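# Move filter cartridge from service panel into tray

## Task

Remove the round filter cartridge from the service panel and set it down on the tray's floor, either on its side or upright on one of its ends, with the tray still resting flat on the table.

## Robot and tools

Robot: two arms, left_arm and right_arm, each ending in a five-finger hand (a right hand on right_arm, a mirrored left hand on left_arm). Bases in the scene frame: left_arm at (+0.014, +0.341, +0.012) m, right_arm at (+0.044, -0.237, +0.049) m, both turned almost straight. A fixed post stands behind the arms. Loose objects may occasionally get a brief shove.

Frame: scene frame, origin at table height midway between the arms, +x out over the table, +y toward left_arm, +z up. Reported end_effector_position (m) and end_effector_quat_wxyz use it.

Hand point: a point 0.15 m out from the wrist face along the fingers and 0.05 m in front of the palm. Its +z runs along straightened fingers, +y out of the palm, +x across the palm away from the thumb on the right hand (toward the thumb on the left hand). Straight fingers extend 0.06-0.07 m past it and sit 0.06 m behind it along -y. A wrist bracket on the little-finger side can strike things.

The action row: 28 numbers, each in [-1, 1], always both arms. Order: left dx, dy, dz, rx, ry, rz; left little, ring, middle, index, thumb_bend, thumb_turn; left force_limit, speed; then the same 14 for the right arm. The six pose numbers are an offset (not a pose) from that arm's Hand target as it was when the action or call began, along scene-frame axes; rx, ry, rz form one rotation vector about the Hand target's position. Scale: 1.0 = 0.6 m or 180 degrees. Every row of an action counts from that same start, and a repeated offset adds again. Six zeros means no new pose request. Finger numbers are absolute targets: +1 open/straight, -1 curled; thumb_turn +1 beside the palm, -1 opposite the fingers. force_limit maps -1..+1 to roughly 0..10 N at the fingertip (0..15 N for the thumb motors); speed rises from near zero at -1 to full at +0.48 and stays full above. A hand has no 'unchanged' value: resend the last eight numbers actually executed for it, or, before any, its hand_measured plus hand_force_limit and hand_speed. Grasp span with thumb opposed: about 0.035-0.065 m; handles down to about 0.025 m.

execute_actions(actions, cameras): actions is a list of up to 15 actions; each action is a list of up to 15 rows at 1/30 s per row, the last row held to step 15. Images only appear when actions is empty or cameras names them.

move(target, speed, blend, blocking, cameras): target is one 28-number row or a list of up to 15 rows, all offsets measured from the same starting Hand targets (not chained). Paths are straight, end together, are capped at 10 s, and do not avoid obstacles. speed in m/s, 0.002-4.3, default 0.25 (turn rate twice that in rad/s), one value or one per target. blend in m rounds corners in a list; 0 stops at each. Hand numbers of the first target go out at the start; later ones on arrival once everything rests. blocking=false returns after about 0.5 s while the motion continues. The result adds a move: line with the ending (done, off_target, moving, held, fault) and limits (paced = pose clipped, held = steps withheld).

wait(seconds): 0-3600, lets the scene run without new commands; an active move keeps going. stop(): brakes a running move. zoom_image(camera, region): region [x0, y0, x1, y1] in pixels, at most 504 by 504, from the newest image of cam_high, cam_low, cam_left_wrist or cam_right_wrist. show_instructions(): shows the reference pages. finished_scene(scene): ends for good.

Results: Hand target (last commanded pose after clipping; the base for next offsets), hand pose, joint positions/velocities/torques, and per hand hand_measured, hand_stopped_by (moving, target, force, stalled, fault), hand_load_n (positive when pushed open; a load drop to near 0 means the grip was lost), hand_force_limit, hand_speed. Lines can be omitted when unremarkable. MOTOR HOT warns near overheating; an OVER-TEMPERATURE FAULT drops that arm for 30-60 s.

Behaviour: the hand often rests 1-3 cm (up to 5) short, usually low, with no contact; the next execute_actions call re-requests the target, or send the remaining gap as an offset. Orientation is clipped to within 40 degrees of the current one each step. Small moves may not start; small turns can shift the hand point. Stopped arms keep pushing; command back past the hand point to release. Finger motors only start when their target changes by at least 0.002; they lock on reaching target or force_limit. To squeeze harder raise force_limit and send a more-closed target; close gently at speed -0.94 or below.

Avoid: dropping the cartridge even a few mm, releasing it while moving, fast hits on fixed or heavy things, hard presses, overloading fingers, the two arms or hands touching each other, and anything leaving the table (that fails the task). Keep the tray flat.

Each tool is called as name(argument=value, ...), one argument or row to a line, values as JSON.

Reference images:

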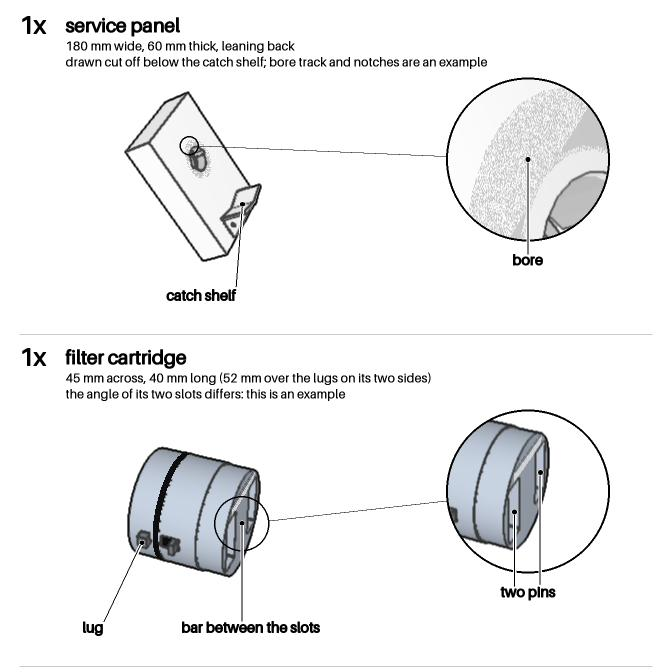

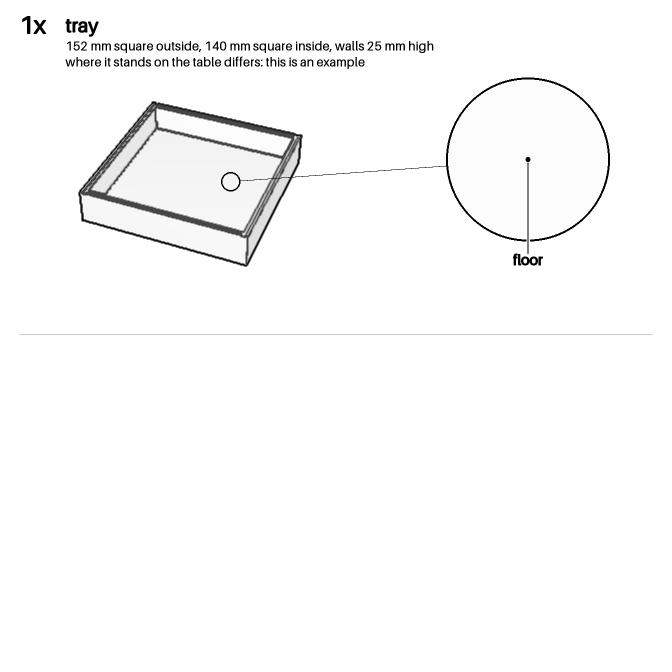

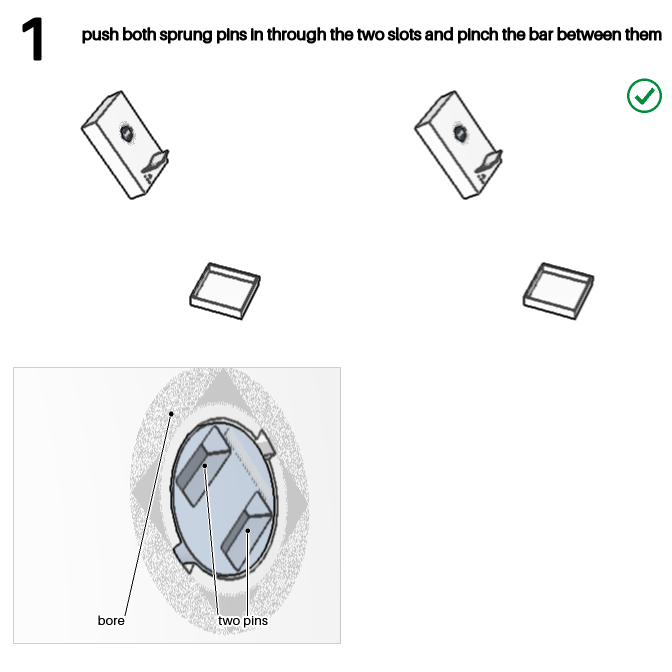

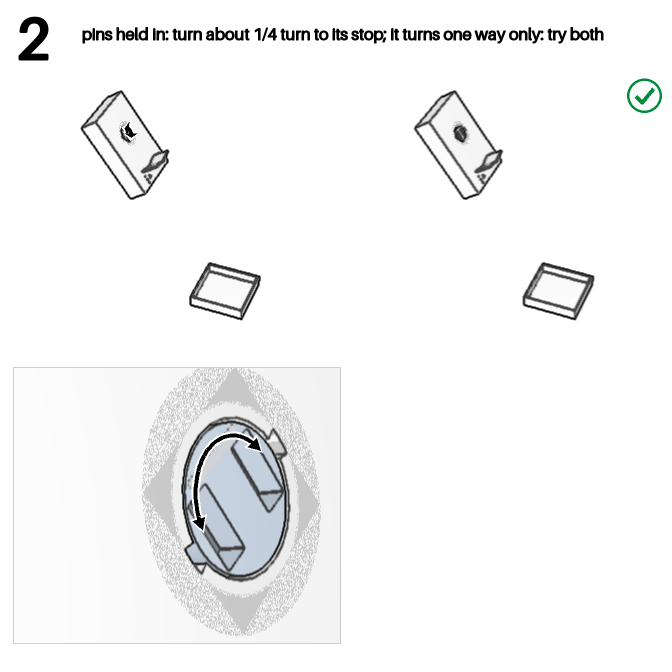

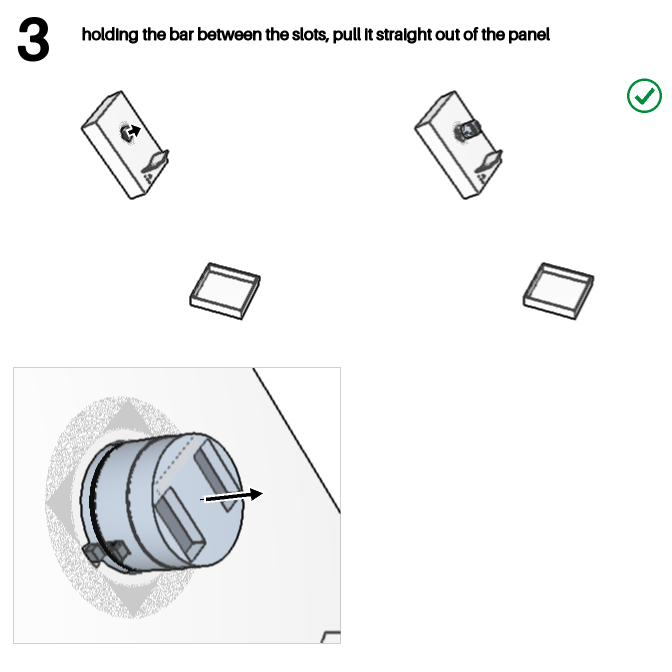

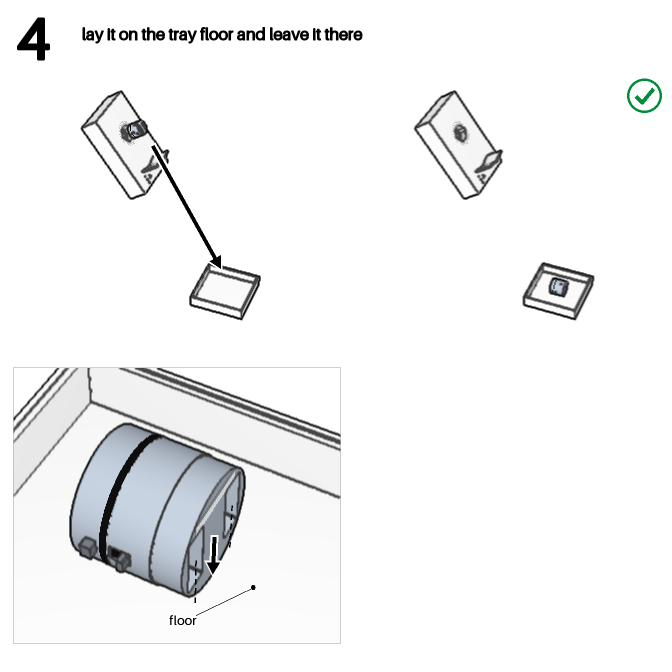

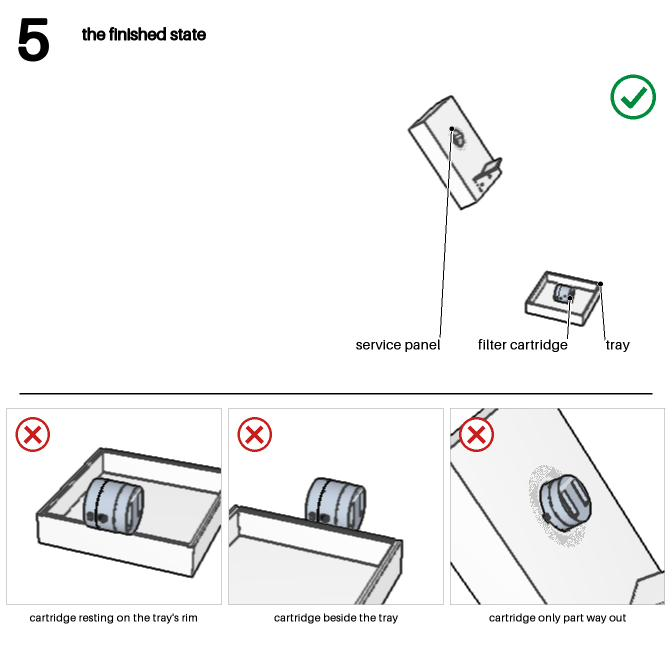

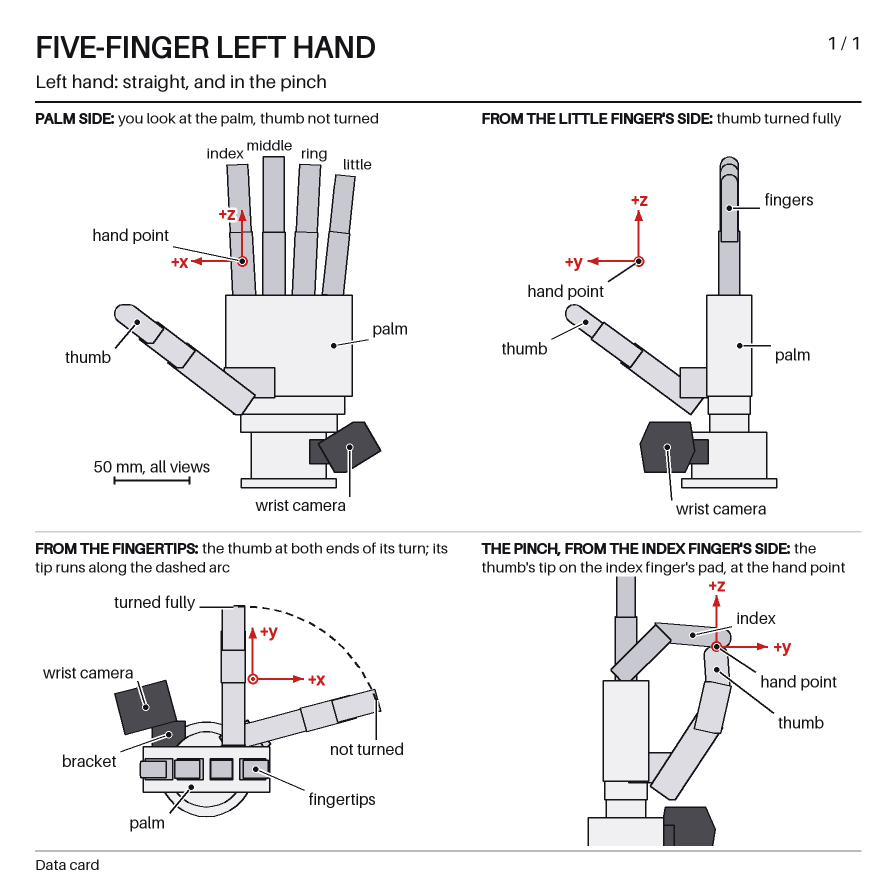

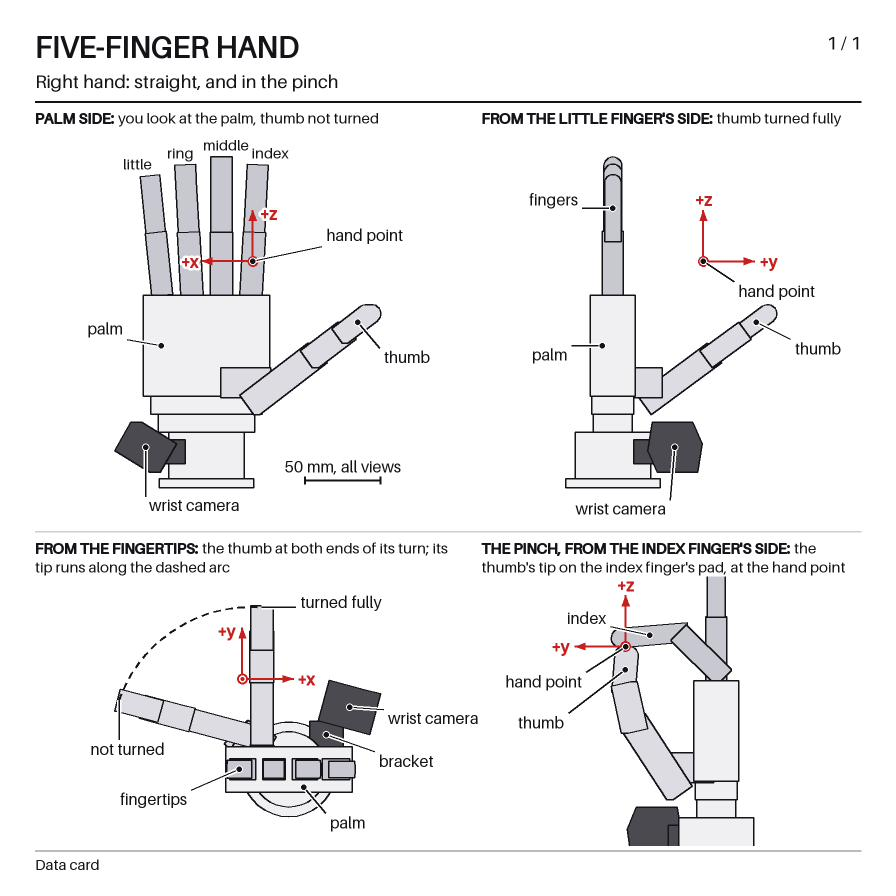

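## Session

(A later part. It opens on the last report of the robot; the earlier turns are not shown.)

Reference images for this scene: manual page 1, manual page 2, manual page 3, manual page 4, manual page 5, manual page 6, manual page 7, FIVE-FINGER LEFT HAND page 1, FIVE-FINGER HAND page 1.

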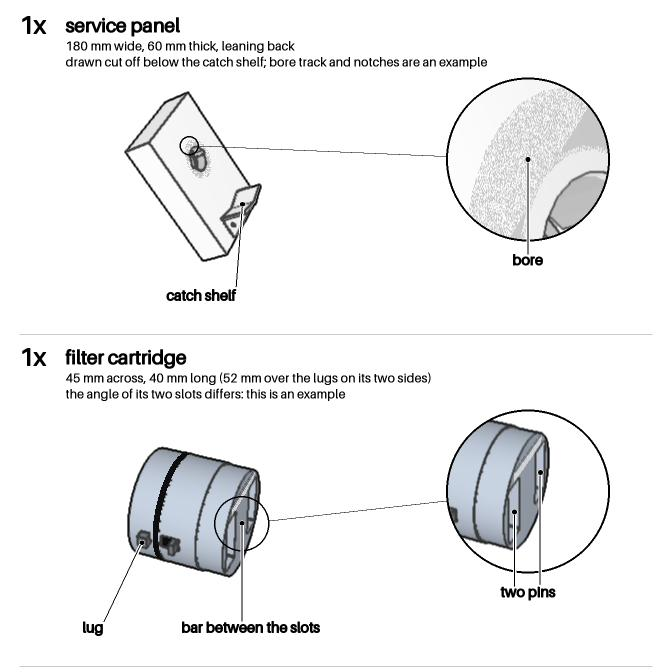

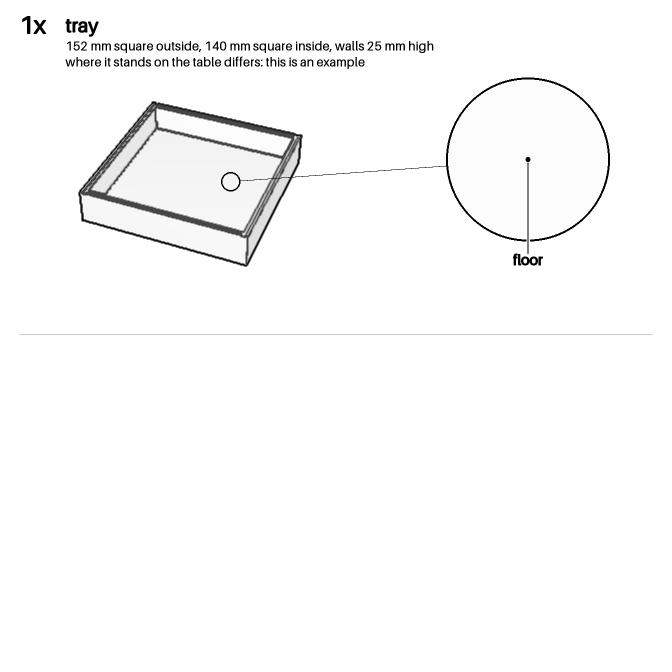

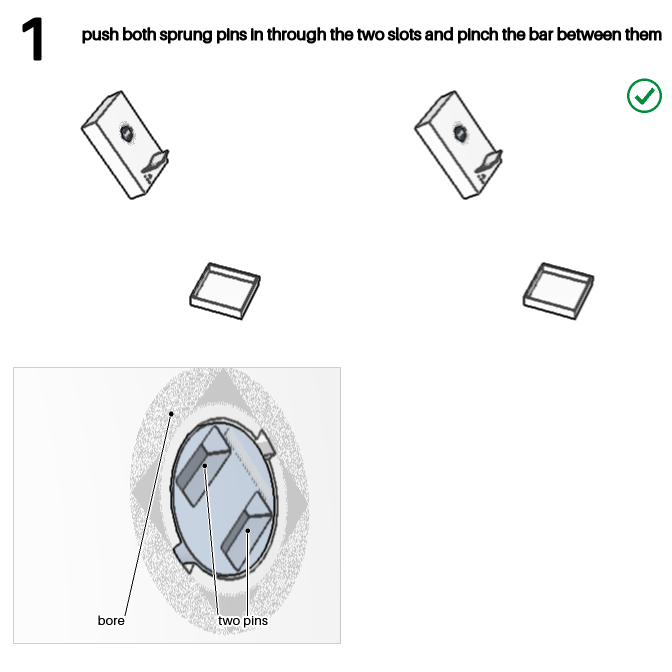

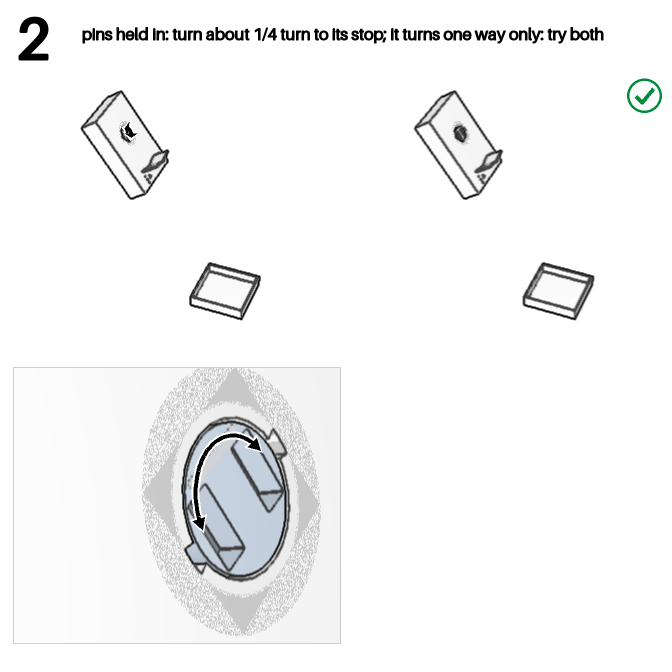

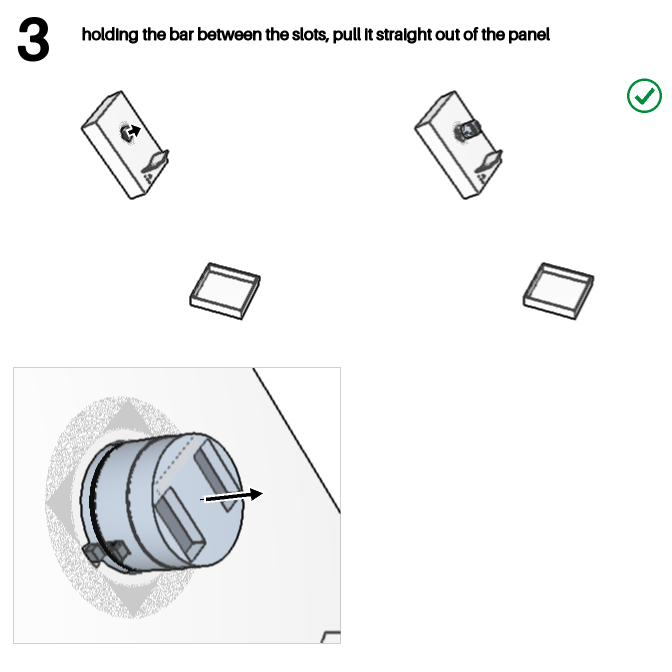

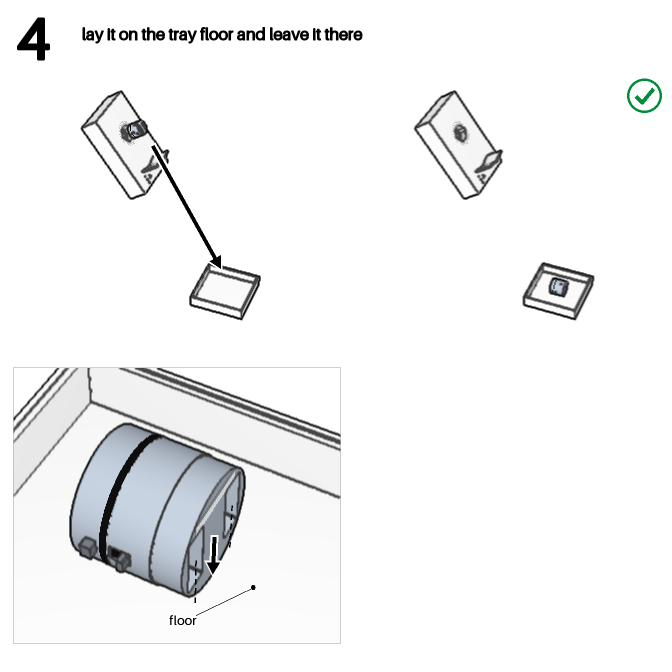

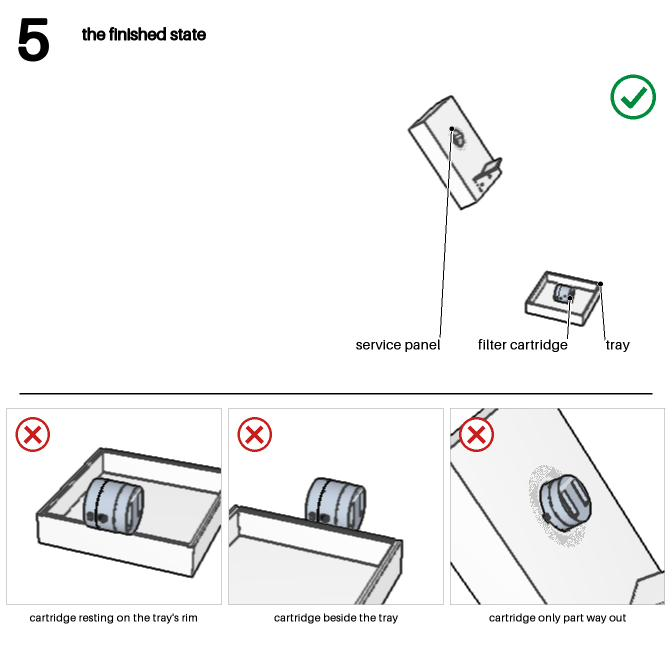

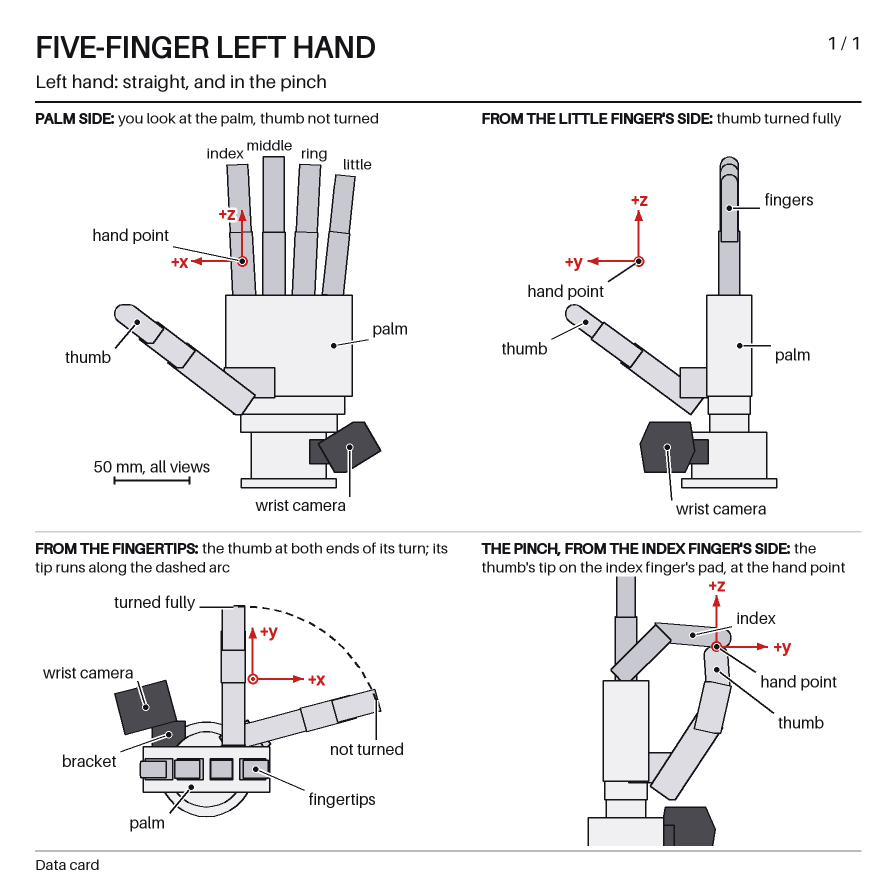

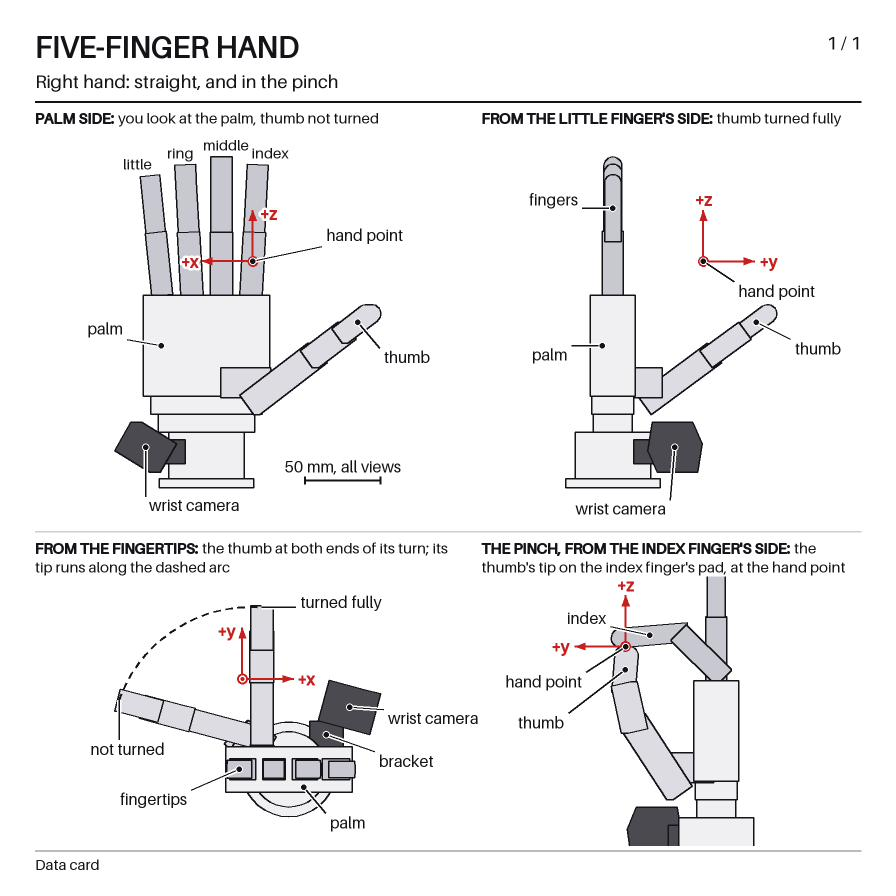

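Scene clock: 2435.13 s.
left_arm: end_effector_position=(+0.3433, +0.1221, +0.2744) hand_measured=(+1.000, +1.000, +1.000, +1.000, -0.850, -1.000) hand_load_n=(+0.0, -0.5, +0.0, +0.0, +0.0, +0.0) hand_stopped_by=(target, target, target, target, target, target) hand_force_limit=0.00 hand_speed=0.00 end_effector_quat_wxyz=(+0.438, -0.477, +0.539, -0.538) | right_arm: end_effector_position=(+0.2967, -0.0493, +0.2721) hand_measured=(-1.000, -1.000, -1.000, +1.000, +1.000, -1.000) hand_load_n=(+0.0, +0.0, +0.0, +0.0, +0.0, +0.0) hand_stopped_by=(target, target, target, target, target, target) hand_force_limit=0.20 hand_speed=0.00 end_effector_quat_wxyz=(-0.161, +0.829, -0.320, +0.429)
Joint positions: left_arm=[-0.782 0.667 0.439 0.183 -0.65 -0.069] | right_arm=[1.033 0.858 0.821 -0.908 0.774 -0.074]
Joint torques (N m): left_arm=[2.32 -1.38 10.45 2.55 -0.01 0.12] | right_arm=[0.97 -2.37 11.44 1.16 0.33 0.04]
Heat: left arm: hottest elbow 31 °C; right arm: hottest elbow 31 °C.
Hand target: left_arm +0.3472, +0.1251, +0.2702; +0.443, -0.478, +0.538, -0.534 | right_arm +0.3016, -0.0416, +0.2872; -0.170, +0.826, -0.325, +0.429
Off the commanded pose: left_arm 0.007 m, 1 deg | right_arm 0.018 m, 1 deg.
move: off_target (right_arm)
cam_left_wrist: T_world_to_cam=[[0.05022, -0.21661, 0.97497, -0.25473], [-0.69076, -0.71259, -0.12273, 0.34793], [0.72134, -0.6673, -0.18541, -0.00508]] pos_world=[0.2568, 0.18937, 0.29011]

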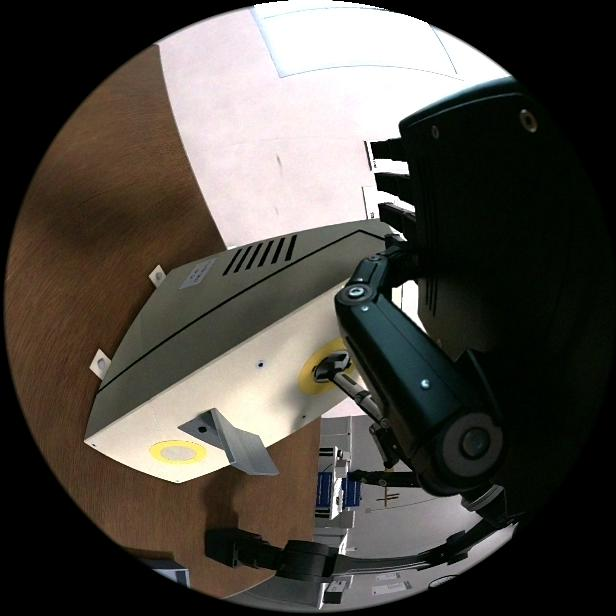

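move(
  target=[
    [0,0,0,0,0,0,1,1,1,1,-0.85,-1,0,0.0,0.0298,-0.0063,-0.0467,0,0,0,-1,-1,-1,1,1,-1,0.2,0.0],
  ],
  speed=0.05,
  cameras=["cam_left_wrist"],
)

zoom_image(
  camera="cam_left_wrist",
  region=[300, 330, 370, 400],
)

Scene clock: 2440.50 s.
left_arm: end_effector_position=(+0.3433, +0.1221, +0.2744) hand_measured=(+1.000, +1.000, +1.000, +1.000, -0.850, -1.000) hand_load_n=(+0.0, +0.0, +0.0, +0.0, +0.0, +0.0) hand_stopped_by=(target, target, target, target, target, target) hand_force_limit=0.00 hand_speed=0.00 end_effector_quat_wxyz=(+0.438, -0.477, +0.539, -0.538) | right_arm: end_effector_position=(+0.3015, -0.0507, +0.2689) hand_measured=(-1.000, -1.000, -1.000, +1.000, +1.000, -1.000) hand_load_n=(+0.0, +0.0, +0.5, -11.0, +0.0, +0.0) hand_stopped_by=(target, target, target, target, target, target) hand_force_limit=0.20 hand_speed=0.00 end_effector_quat_wxyz=(-0.166, +0.837, -0.305, +0.423)
Joint positions: left_arm=[-0.782 0.667 0.439 0.183 -0.65 -0.069] | right_arm=[1.003 0.847 0.805 -0.865 0.728 -0.143]
Joint torques (N m): left_arm=[2.14 -1.38 10.48 2.54 -0.01 0.11] | right_arm=[-1.79 0.26 7.53 4.85 0.56 0.09]
Heat: left arm: hottest elbow 31 °C; right arm: hottest elbow 32 °C.
Hand target: left_arm +0.3472, +0.1251, +0.2702; +0.443, -0.478, +0.538, -0.534 | right_arm +0.3194, -0.0453, +0.2591; -0.170, +0.826, -0.325, +0.429
Off the commanded pose: left_arm 0.007 m, 1 deg | right_arm 0.021 m, 3 deg.
move: off_target (right_arm)
cam_left_wrist: T_world_to_cam=[[0.05022, -0.21661, 0.97497, -0.25473], [-0.69076, -0.71259, -0.12273, 0.34793], [0.72134, -0.6673, -0.18541, -0.00508]] pos_world=[0.2568, 0.18937, 0.29011]

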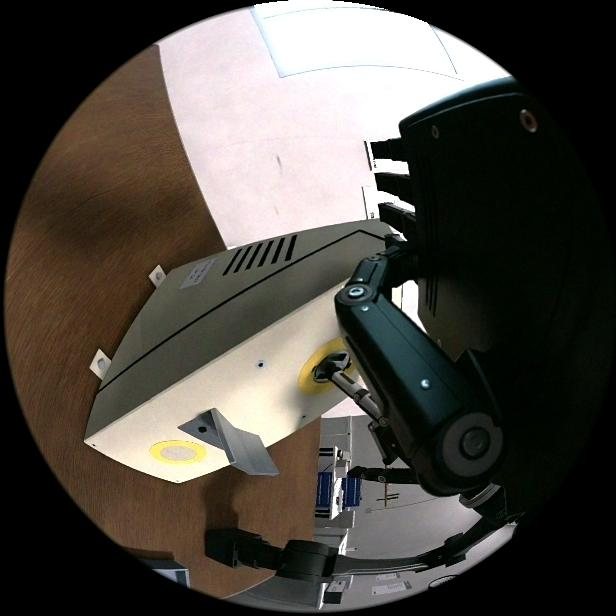

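Scaled by 7.200 from the camera's image (finer frame: 880x880).

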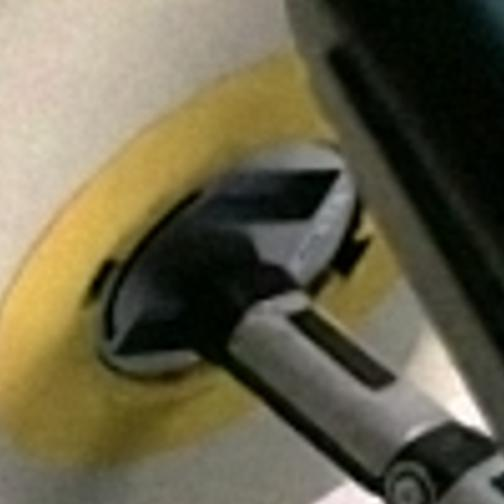

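move(
  target=[
    [0,0,0,0,0,0,1,1,1,1,-0.85,-1,0,0.0,0.0164,0,-0.0115,0,0,0,-1,-1,-1,1,1,-1,0.2,0.0],
  ],
  speed=0.05,
  cameras=["cam_left_wrist","cam_low"],
)

zoom_image(
  camera="cam_left_wrist",
  region=[310, 340, 360, 390],
)

Scene clock: 2499.83 s.
left_arm: end_effector_position=(+0.3433, +0.1221, +0.2744) hand_measured=(+1.000, +1.000, +1.000, +1.000, -0.850, -1.000) hand_load_n=(+0.0, +0.0, +0.0, -0.5, +0.0, +0.0) hand_stopped_by=(target, target, target, target, target, target) hand_force_limit=0.00 hand_speed=0.00 end_effector_quat_wxyz=(+0.438, -0.477, +0.539, -0.538) | right_arm: end_effector_position=(+0.3033, -0.0520, +0.2686) hand_measured=(-1.000, -1.000, -1.000, +0.998, +1.000, -1.000) hand_load_n=(+0.0, +0.0, +0.0, -15.5, +0.0, +0.5) hand_stopped_by=(target, target, target, target, target, target) hand_force_limit=0.20 hand_speed=0.00 end_effector_quat_wxyz=(-0.170, +0.841, -0.296, +0.420)
Joint positions: left_arm=[-0.782 0.667 0.439 0.183 -0.65 -0.069] | right_arm=[0.99 0.836 0.797 -0.845 0.706 -0.177]
Joint torques (N m): left_arm=[2.32 -1.49 10.44 2.52 -0.01 0.11] | right_arm=[-2.96 2.2 7.19 5.87 0.73 0.14]
Heat: left arm: hottest elbow 31 °C; right arm: hottest elbow 31 °C.
Hand target: left_arm +0.3472, +0.1251, +0.2702; +0.443, -0.478, +0.538, -0.534 | right_arm +0.3293, -0.0453, +0.2523; -0.170, +0.826, -0.325, +0.429
Off the commanded pose: left_arm 0.007 m, 1 deg | right_arm 0.031 m, 4 deg.
move: off_target (right_arm)
cam_left_wrist: T_world_to_cam=[[0.05022, -0.21661, 0.97497, -0.25473], [-0.69076, -0.71259, -0.12273, 0.34793], [0.72134, -0.6673, -0.18541, -0.00508]] pos_world=[0.2568, 0.18937, 0.29011]
Images, in order (width x height): cam_low 896x504, cam_left_wrist 616x616.

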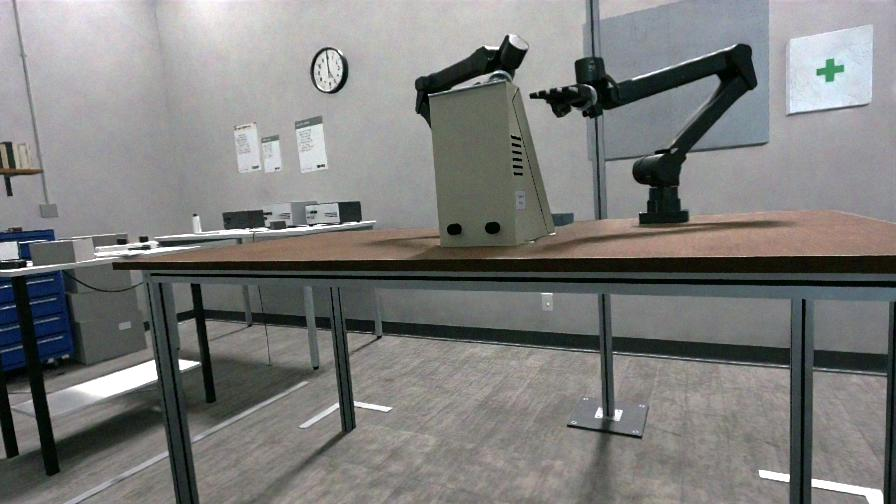

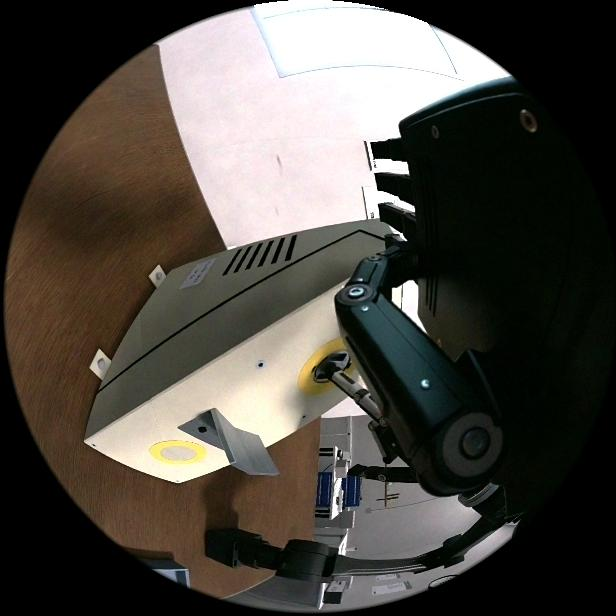

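Scaled by 10.080 from the camera's image (finer frame: 880x880).

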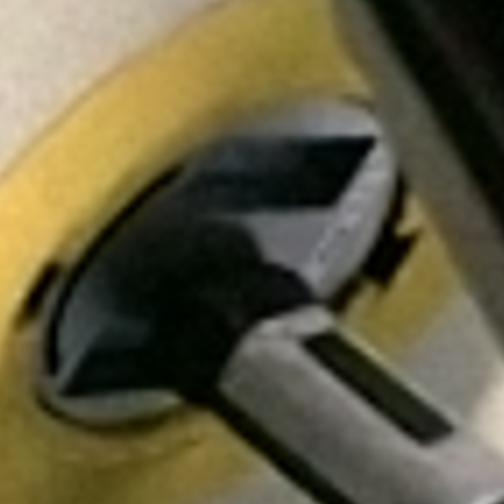

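move(
  target=[
    [0,0,0,0,0,0,1,1,1,1,-0.85,-1,0,0.0,-0.1,-0.0133,0.08,0,0,0,-1,-1,-1,1,1,-1,0.2,0.0],
    [0,0,0,0,0,0,1,1,1,1,-0.85,-1,0,0.0,-0.13,-0.05,0.1,0,0,0,-1,-1,-1,1,1,-1,0.2,0.0],
  ],
  speed=0.12,
  cameras=["cam_left_wrist","cam_right_wrist"],
)

zoom_image(
  camera="cam_left_wrist",
  region=[312, 345, 352, 385],
)

Scene clock: 2532.87 s.
left_arm: end_effector_position=(+0.3433, +0.1221, +0.2744) hand_measured=(+1.000, +1.000, +1.000, +1.000, -0.850, -1.000) hand_load_n=(+0.0, +0.0, +0.0, +0.0, +0.0, +0.5) hand_stopped_by=(target, target, target, target, target, target) hand_force_limit=0.00 hand_speed=0.00 end_effector_quat_wxyz=(+0.438, -0.477, +0.539, -0.538) | right_arm: end_effector_position=(+0.2502, -0.0824, +0.2933) hand_measured=(-1.000, -1.000, -1.000, +1.000, +1.000, -1.000) hand_load_n=(+0.0, +0.0, +0.0, +0.0, +0.0, +0.0) hand_stopped_by=(target, target, target, target, target, target) hand_force_limit=0.20 hand_speed=0.00 end_effector_quat_wxyz=(-0.151, +0.833, -0.317, +0.428)
Joint positions: left_arm=[-0.782 0.667 0.439 0.183 -0.65 -0.069] | right_arm=[1.145 0.739 0.839 -1.167 0.834 0.062]
Joint torques (N m): left_arm=[2.32 -1.38 10.44 2.5 -0.01 0.12] | right_arm=[1.73 -1.44 11.29 0.92 0.65 0.14]
Heat: left arm: hottest elbow 31 °C; right arm: hottest elbow 30 °C.
Hand target: left_arm +0.3472, +0.1251, +0.2702; +0.443, -0.478, +0.538, -0.534 | right_arm +0.2513, -0.0754, +0.3122; -0.169, +0.826, -0.325, +0.429
Off the commanded pose: left_arm 0.007 m, 1 deg | right_arm 0.020 m, 2 deg.
move: off_target (right_arm)
cam_left_wrist: T_world_to_cam=[[0.05022, -0.21661, 0.97497, -0.25473], [-0.69076, -0.71259, -0.12273, 0.34793], [0.72134, -0.6673, -0.18541, -0.00508]] pos_world=[0.2568, 0.18937, 0.29011]
cam_right_wrist: T_world_to_cam=[[-0.29898, -0.91208, -0.28056, 0.07482], [-0.86359, 0.3837, -0.32708, 0.34292], [0.40598, 0.14449, -0.90239, 0.28702]] pos_world=[0.20199, -0.10481, 0.39216]

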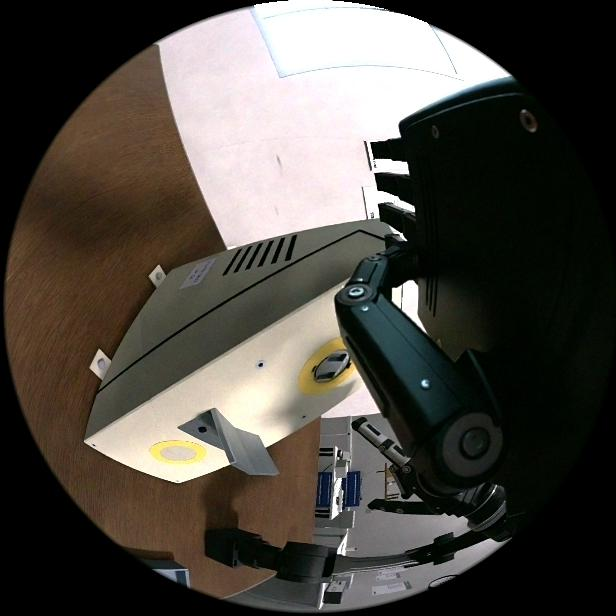

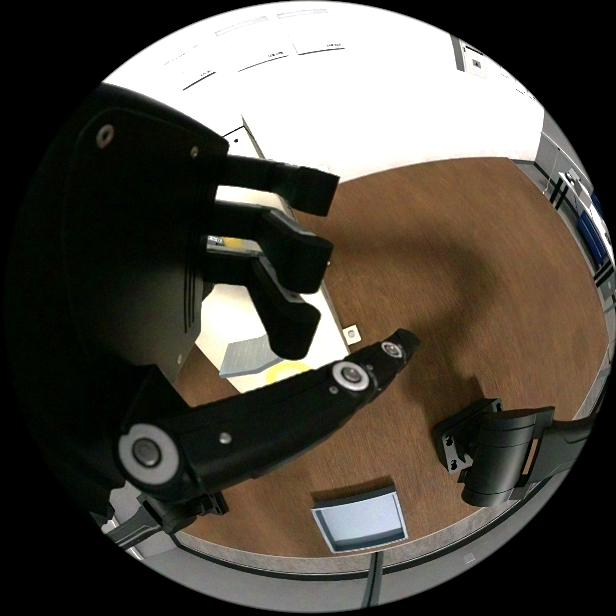

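Scaled by 12.600 from the camera's image (finer frame: 880x880).

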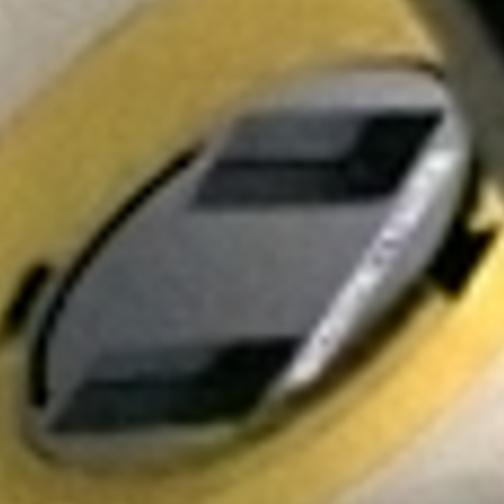

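zoom_image(
  camera="cam_left_wrist",
  region=[340, 410, 420, 490],
)

zoom_image(
  camera="cam_right_wrist",
  region=[250, 160, 350, 260],
)

zoom_image(
  camera="cam_right_wrist",
  region=[330, 320, 430, 420],
)

Scaled by 6.300 from the camera's image (finer frame: 880x880).

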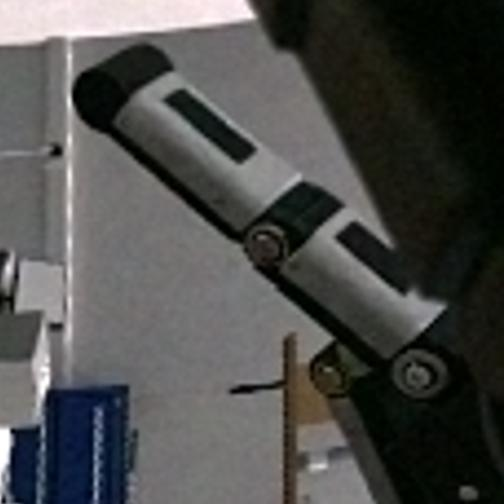

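Scaled by 5.040 from the camera's image (finer frame: 880x880).

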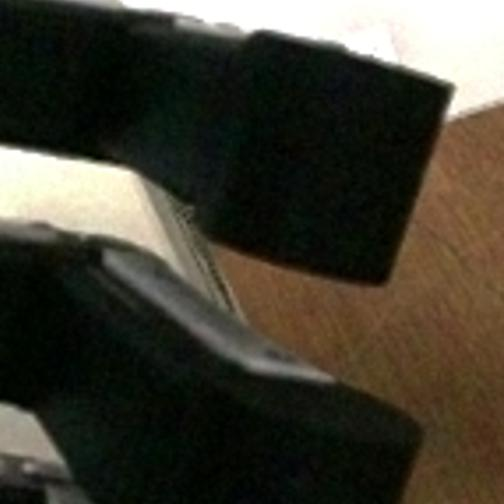

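Scaled by 5.040 from the camera's image (finer frame: 880x880).

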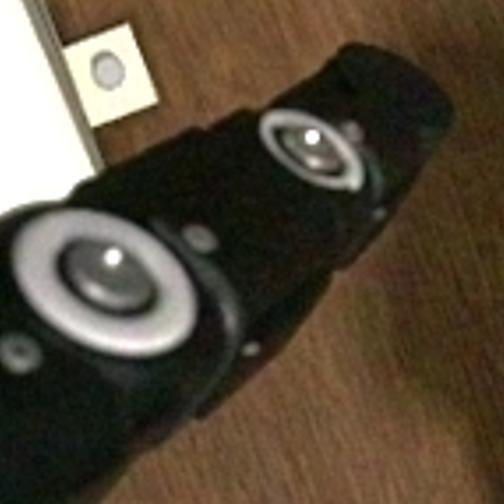

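move(
  target=[
    [0,0,0,0,0,0,1,1,1,1,-0.85,-1,0,0.0,0.0682,0.0307,-0.0715,0,0,0,-1,-1,-1,1,1,-1,0.2,0.0],
  ],
  speed=0.1,
  cameras=["cam_left_wrist"],
)

zoom_image(
  camera="cam_left_wrist",
  region=[300, 340, 360, 400],
)

Scene clock: 2652.77 s.
left_arm: end_effector_position=(+0.3433, +0.1221, +0.2744) hand_measured=(+1.000, +1.000, +1.000, +1.000, -0.850, -1.000) hand_load_n=(+0.0, +0.0, +0.0, +0.0, +0.0, +0.0) hand_stopped_by=(target, target, target, target, target, target) hand_force_limit=0.00 hand_speed=0.00 end_effector_quat_wxyz=(+0.438, -0.477, +0.539, -0.538) | right_arm: end_effector_position=(+0.2893, -0.0580, +0.2720) hand_measured=(-1.000, -1.000, -1.000, +1.000, +1.000, -1.000) hand_load_n=(+0.0, +0.0, +0.0, +0.0, +0.0, +0.0) hand_stopped_by=(target, target, target, target, target, target) hand_force_limit=0.20 hand_speed=0.00 end_effector_quat_wxyz=(-0.171, +0.824, -0.328, +0.428)
Joint positions: left_arm=[-0.782 0.667 0.439 0.183 -0.65 -0.069] | right_arm=[1.037 0.811 0.797 -0.918 0.774 -0.056]
Joint torques (N m): left_arm=[2.26 -1.44 10.48 2.52 -0.01 0.11] | right_arm=[0.85 -1.61 8.1 2.35 0.31 -0.11]
Heat: left arm: hottest elbow 31 °C; right arm: hottest elbow 36 °C.
Hand target: left_arm +0.3472, +0.1251, +0.2702; +0.443, -0.478, +0.538, -0.534 | right_arm +0.2923, -0.0569, +0.2694; -0.170, +0.826, -0.325, +0.429
Off the commanded pose: left_arm 0.007 m, 1 deg | right_arm 0.004 m, 0 deg.
move: done
cam_left_wrist: T_world_to_cam=[[0.05022, -0.21661, 0.97497, -0.25473], [-0.69076, -0.71259, -0.12273, 0.34793], [0.72134, -0.6673, -0.18541, -0.00508]] pos_world=[0.2568, 0.18937, 0.29011]

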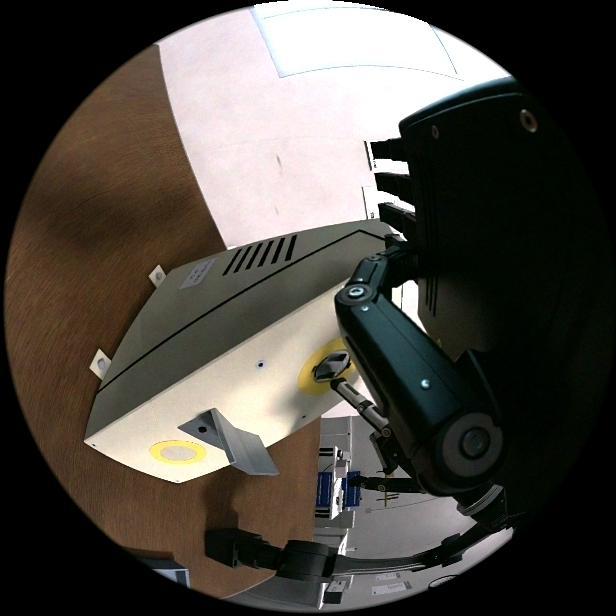

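Scaled by 8.400 from the camera's image (finer frame: 880x880).

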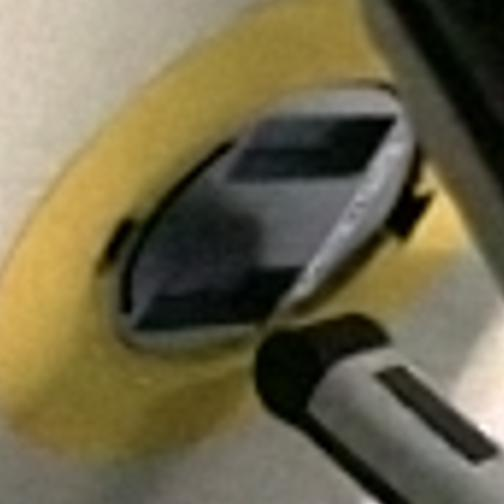

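zoom_image(
  camera="cam_left_wrist",
  region=[322, 368, 362, 408],
)

Scaled by 12.600 from the camera's image (finer frame: 880x880).

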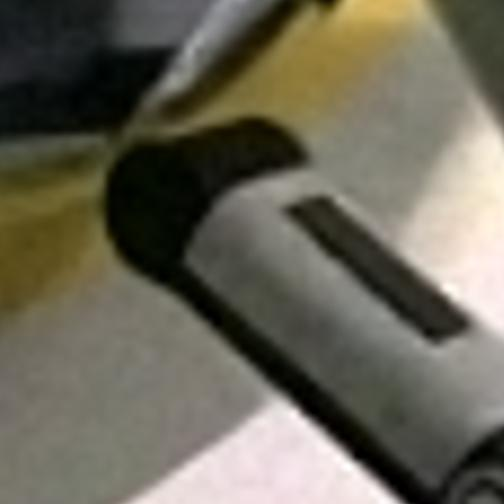

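move(
  target=[
    [0,0,0,0,0,0,1,1,1,1,-0.85,-1,0,0.0,0.0047,0.0067,-0.0107,0,0,0,-1,-1,-1,1,1,-1,0.2,0.0],
  ],
  speed=0.05,
  cameras=["cam_left_wrist"],
)

zoom_image(
  camera="cam_left_wrist",
  region=[312, 355, 352, 395],
)

Scene clock: 2703.03 s.
left_arm: end_effector_position=(+0.3433, +0.1221, +0.2744) hand_measured=(+1.000, +1.000, +1.000, +1.000, -0.850, -1.000) hand_load_n=(+0.0, +0.0, +0.0, +0.0, +0.0, +0.0) hand_stopped_by=(target, target, target, target, target, target) hand_force_limit=0.00 hand_speed=0.00 end_effector_quat_wxyz=(+0.438, -0.477, +0.539, -0.538) | right_arm: end_effector_position=(+0.2919, -0.0540, +0.2662) hand_measured=(-1.000, -1.000, -1.000, +1.000, +1.000, -1.000) hand_load_n=(+0.0, +0.0, +0.0, +0.0, +0.0, +0.0) hand_stopped_by=(target, target, target, target, target, target) hand_force_limit=0.20 hand_speed=0.00 end_effector_quat_wxyz=(-0.172, +0.824, -0.328, +0.428)
Joint positions: left_arm=[-0.782 0.667 0.439 0.183 -0.65 -0.069] | right_arm=[1.036 0.824 0.787 -0.892 0.773 -0.058]
Joint torques (N m): left_arm=[2.26 -1.55 10.45 2.52 -0.01 0.12] | right_arm=[0.56 -1.73 8.06 2.33 0.31 -0.11]
Heat: left arm: hottest elbow 30 °C; right arm: hottest elbow 32 °C.
Hand target: left_arm +0.3472, +0.1251, +0.2702; +0.443, -0.478, +0.538, -0.534 | right_arm +0.2950, -0.0529, +0.2629; -0.170, +0.826, -0.325, +0.429
Off the commanded pose: left_arm 0.007 m, 1 deg | right_arm 0.005 m, 0 deg.
move: done
cam_left_wrist: T_world_to_cam=[[0.05022, -0.21661, 0.97497, -0.25473], [-0.69076, -0.71259, -0.12273, 0.34793], [0.72134, -0.6673, -0.18541, -0.00508]] pos_world=[0.2568, 0.18937, 0.29011]

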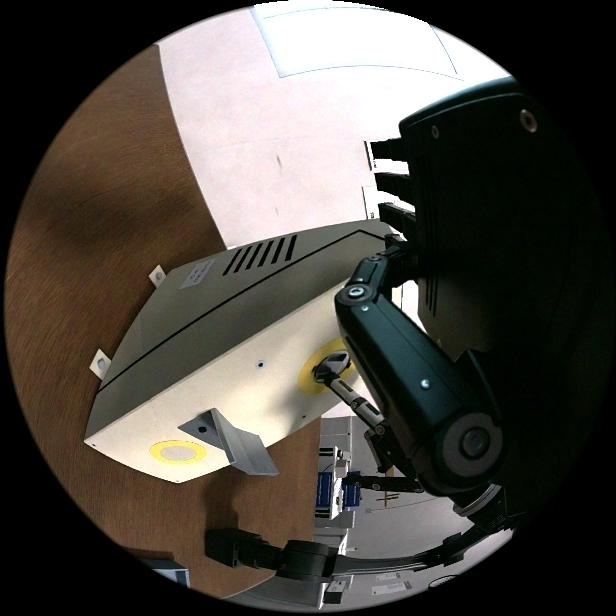

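Scaled by 12.600 from the camera's image (finer frame: 880x880).

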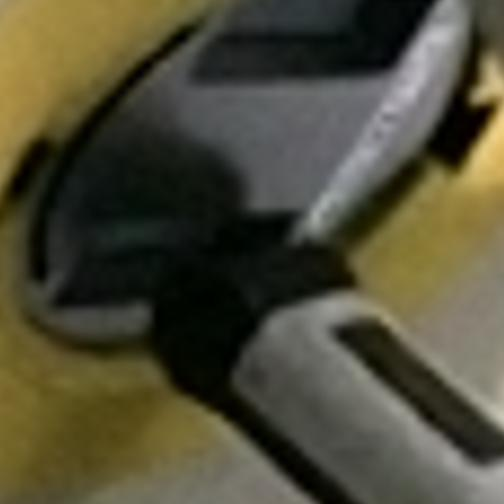

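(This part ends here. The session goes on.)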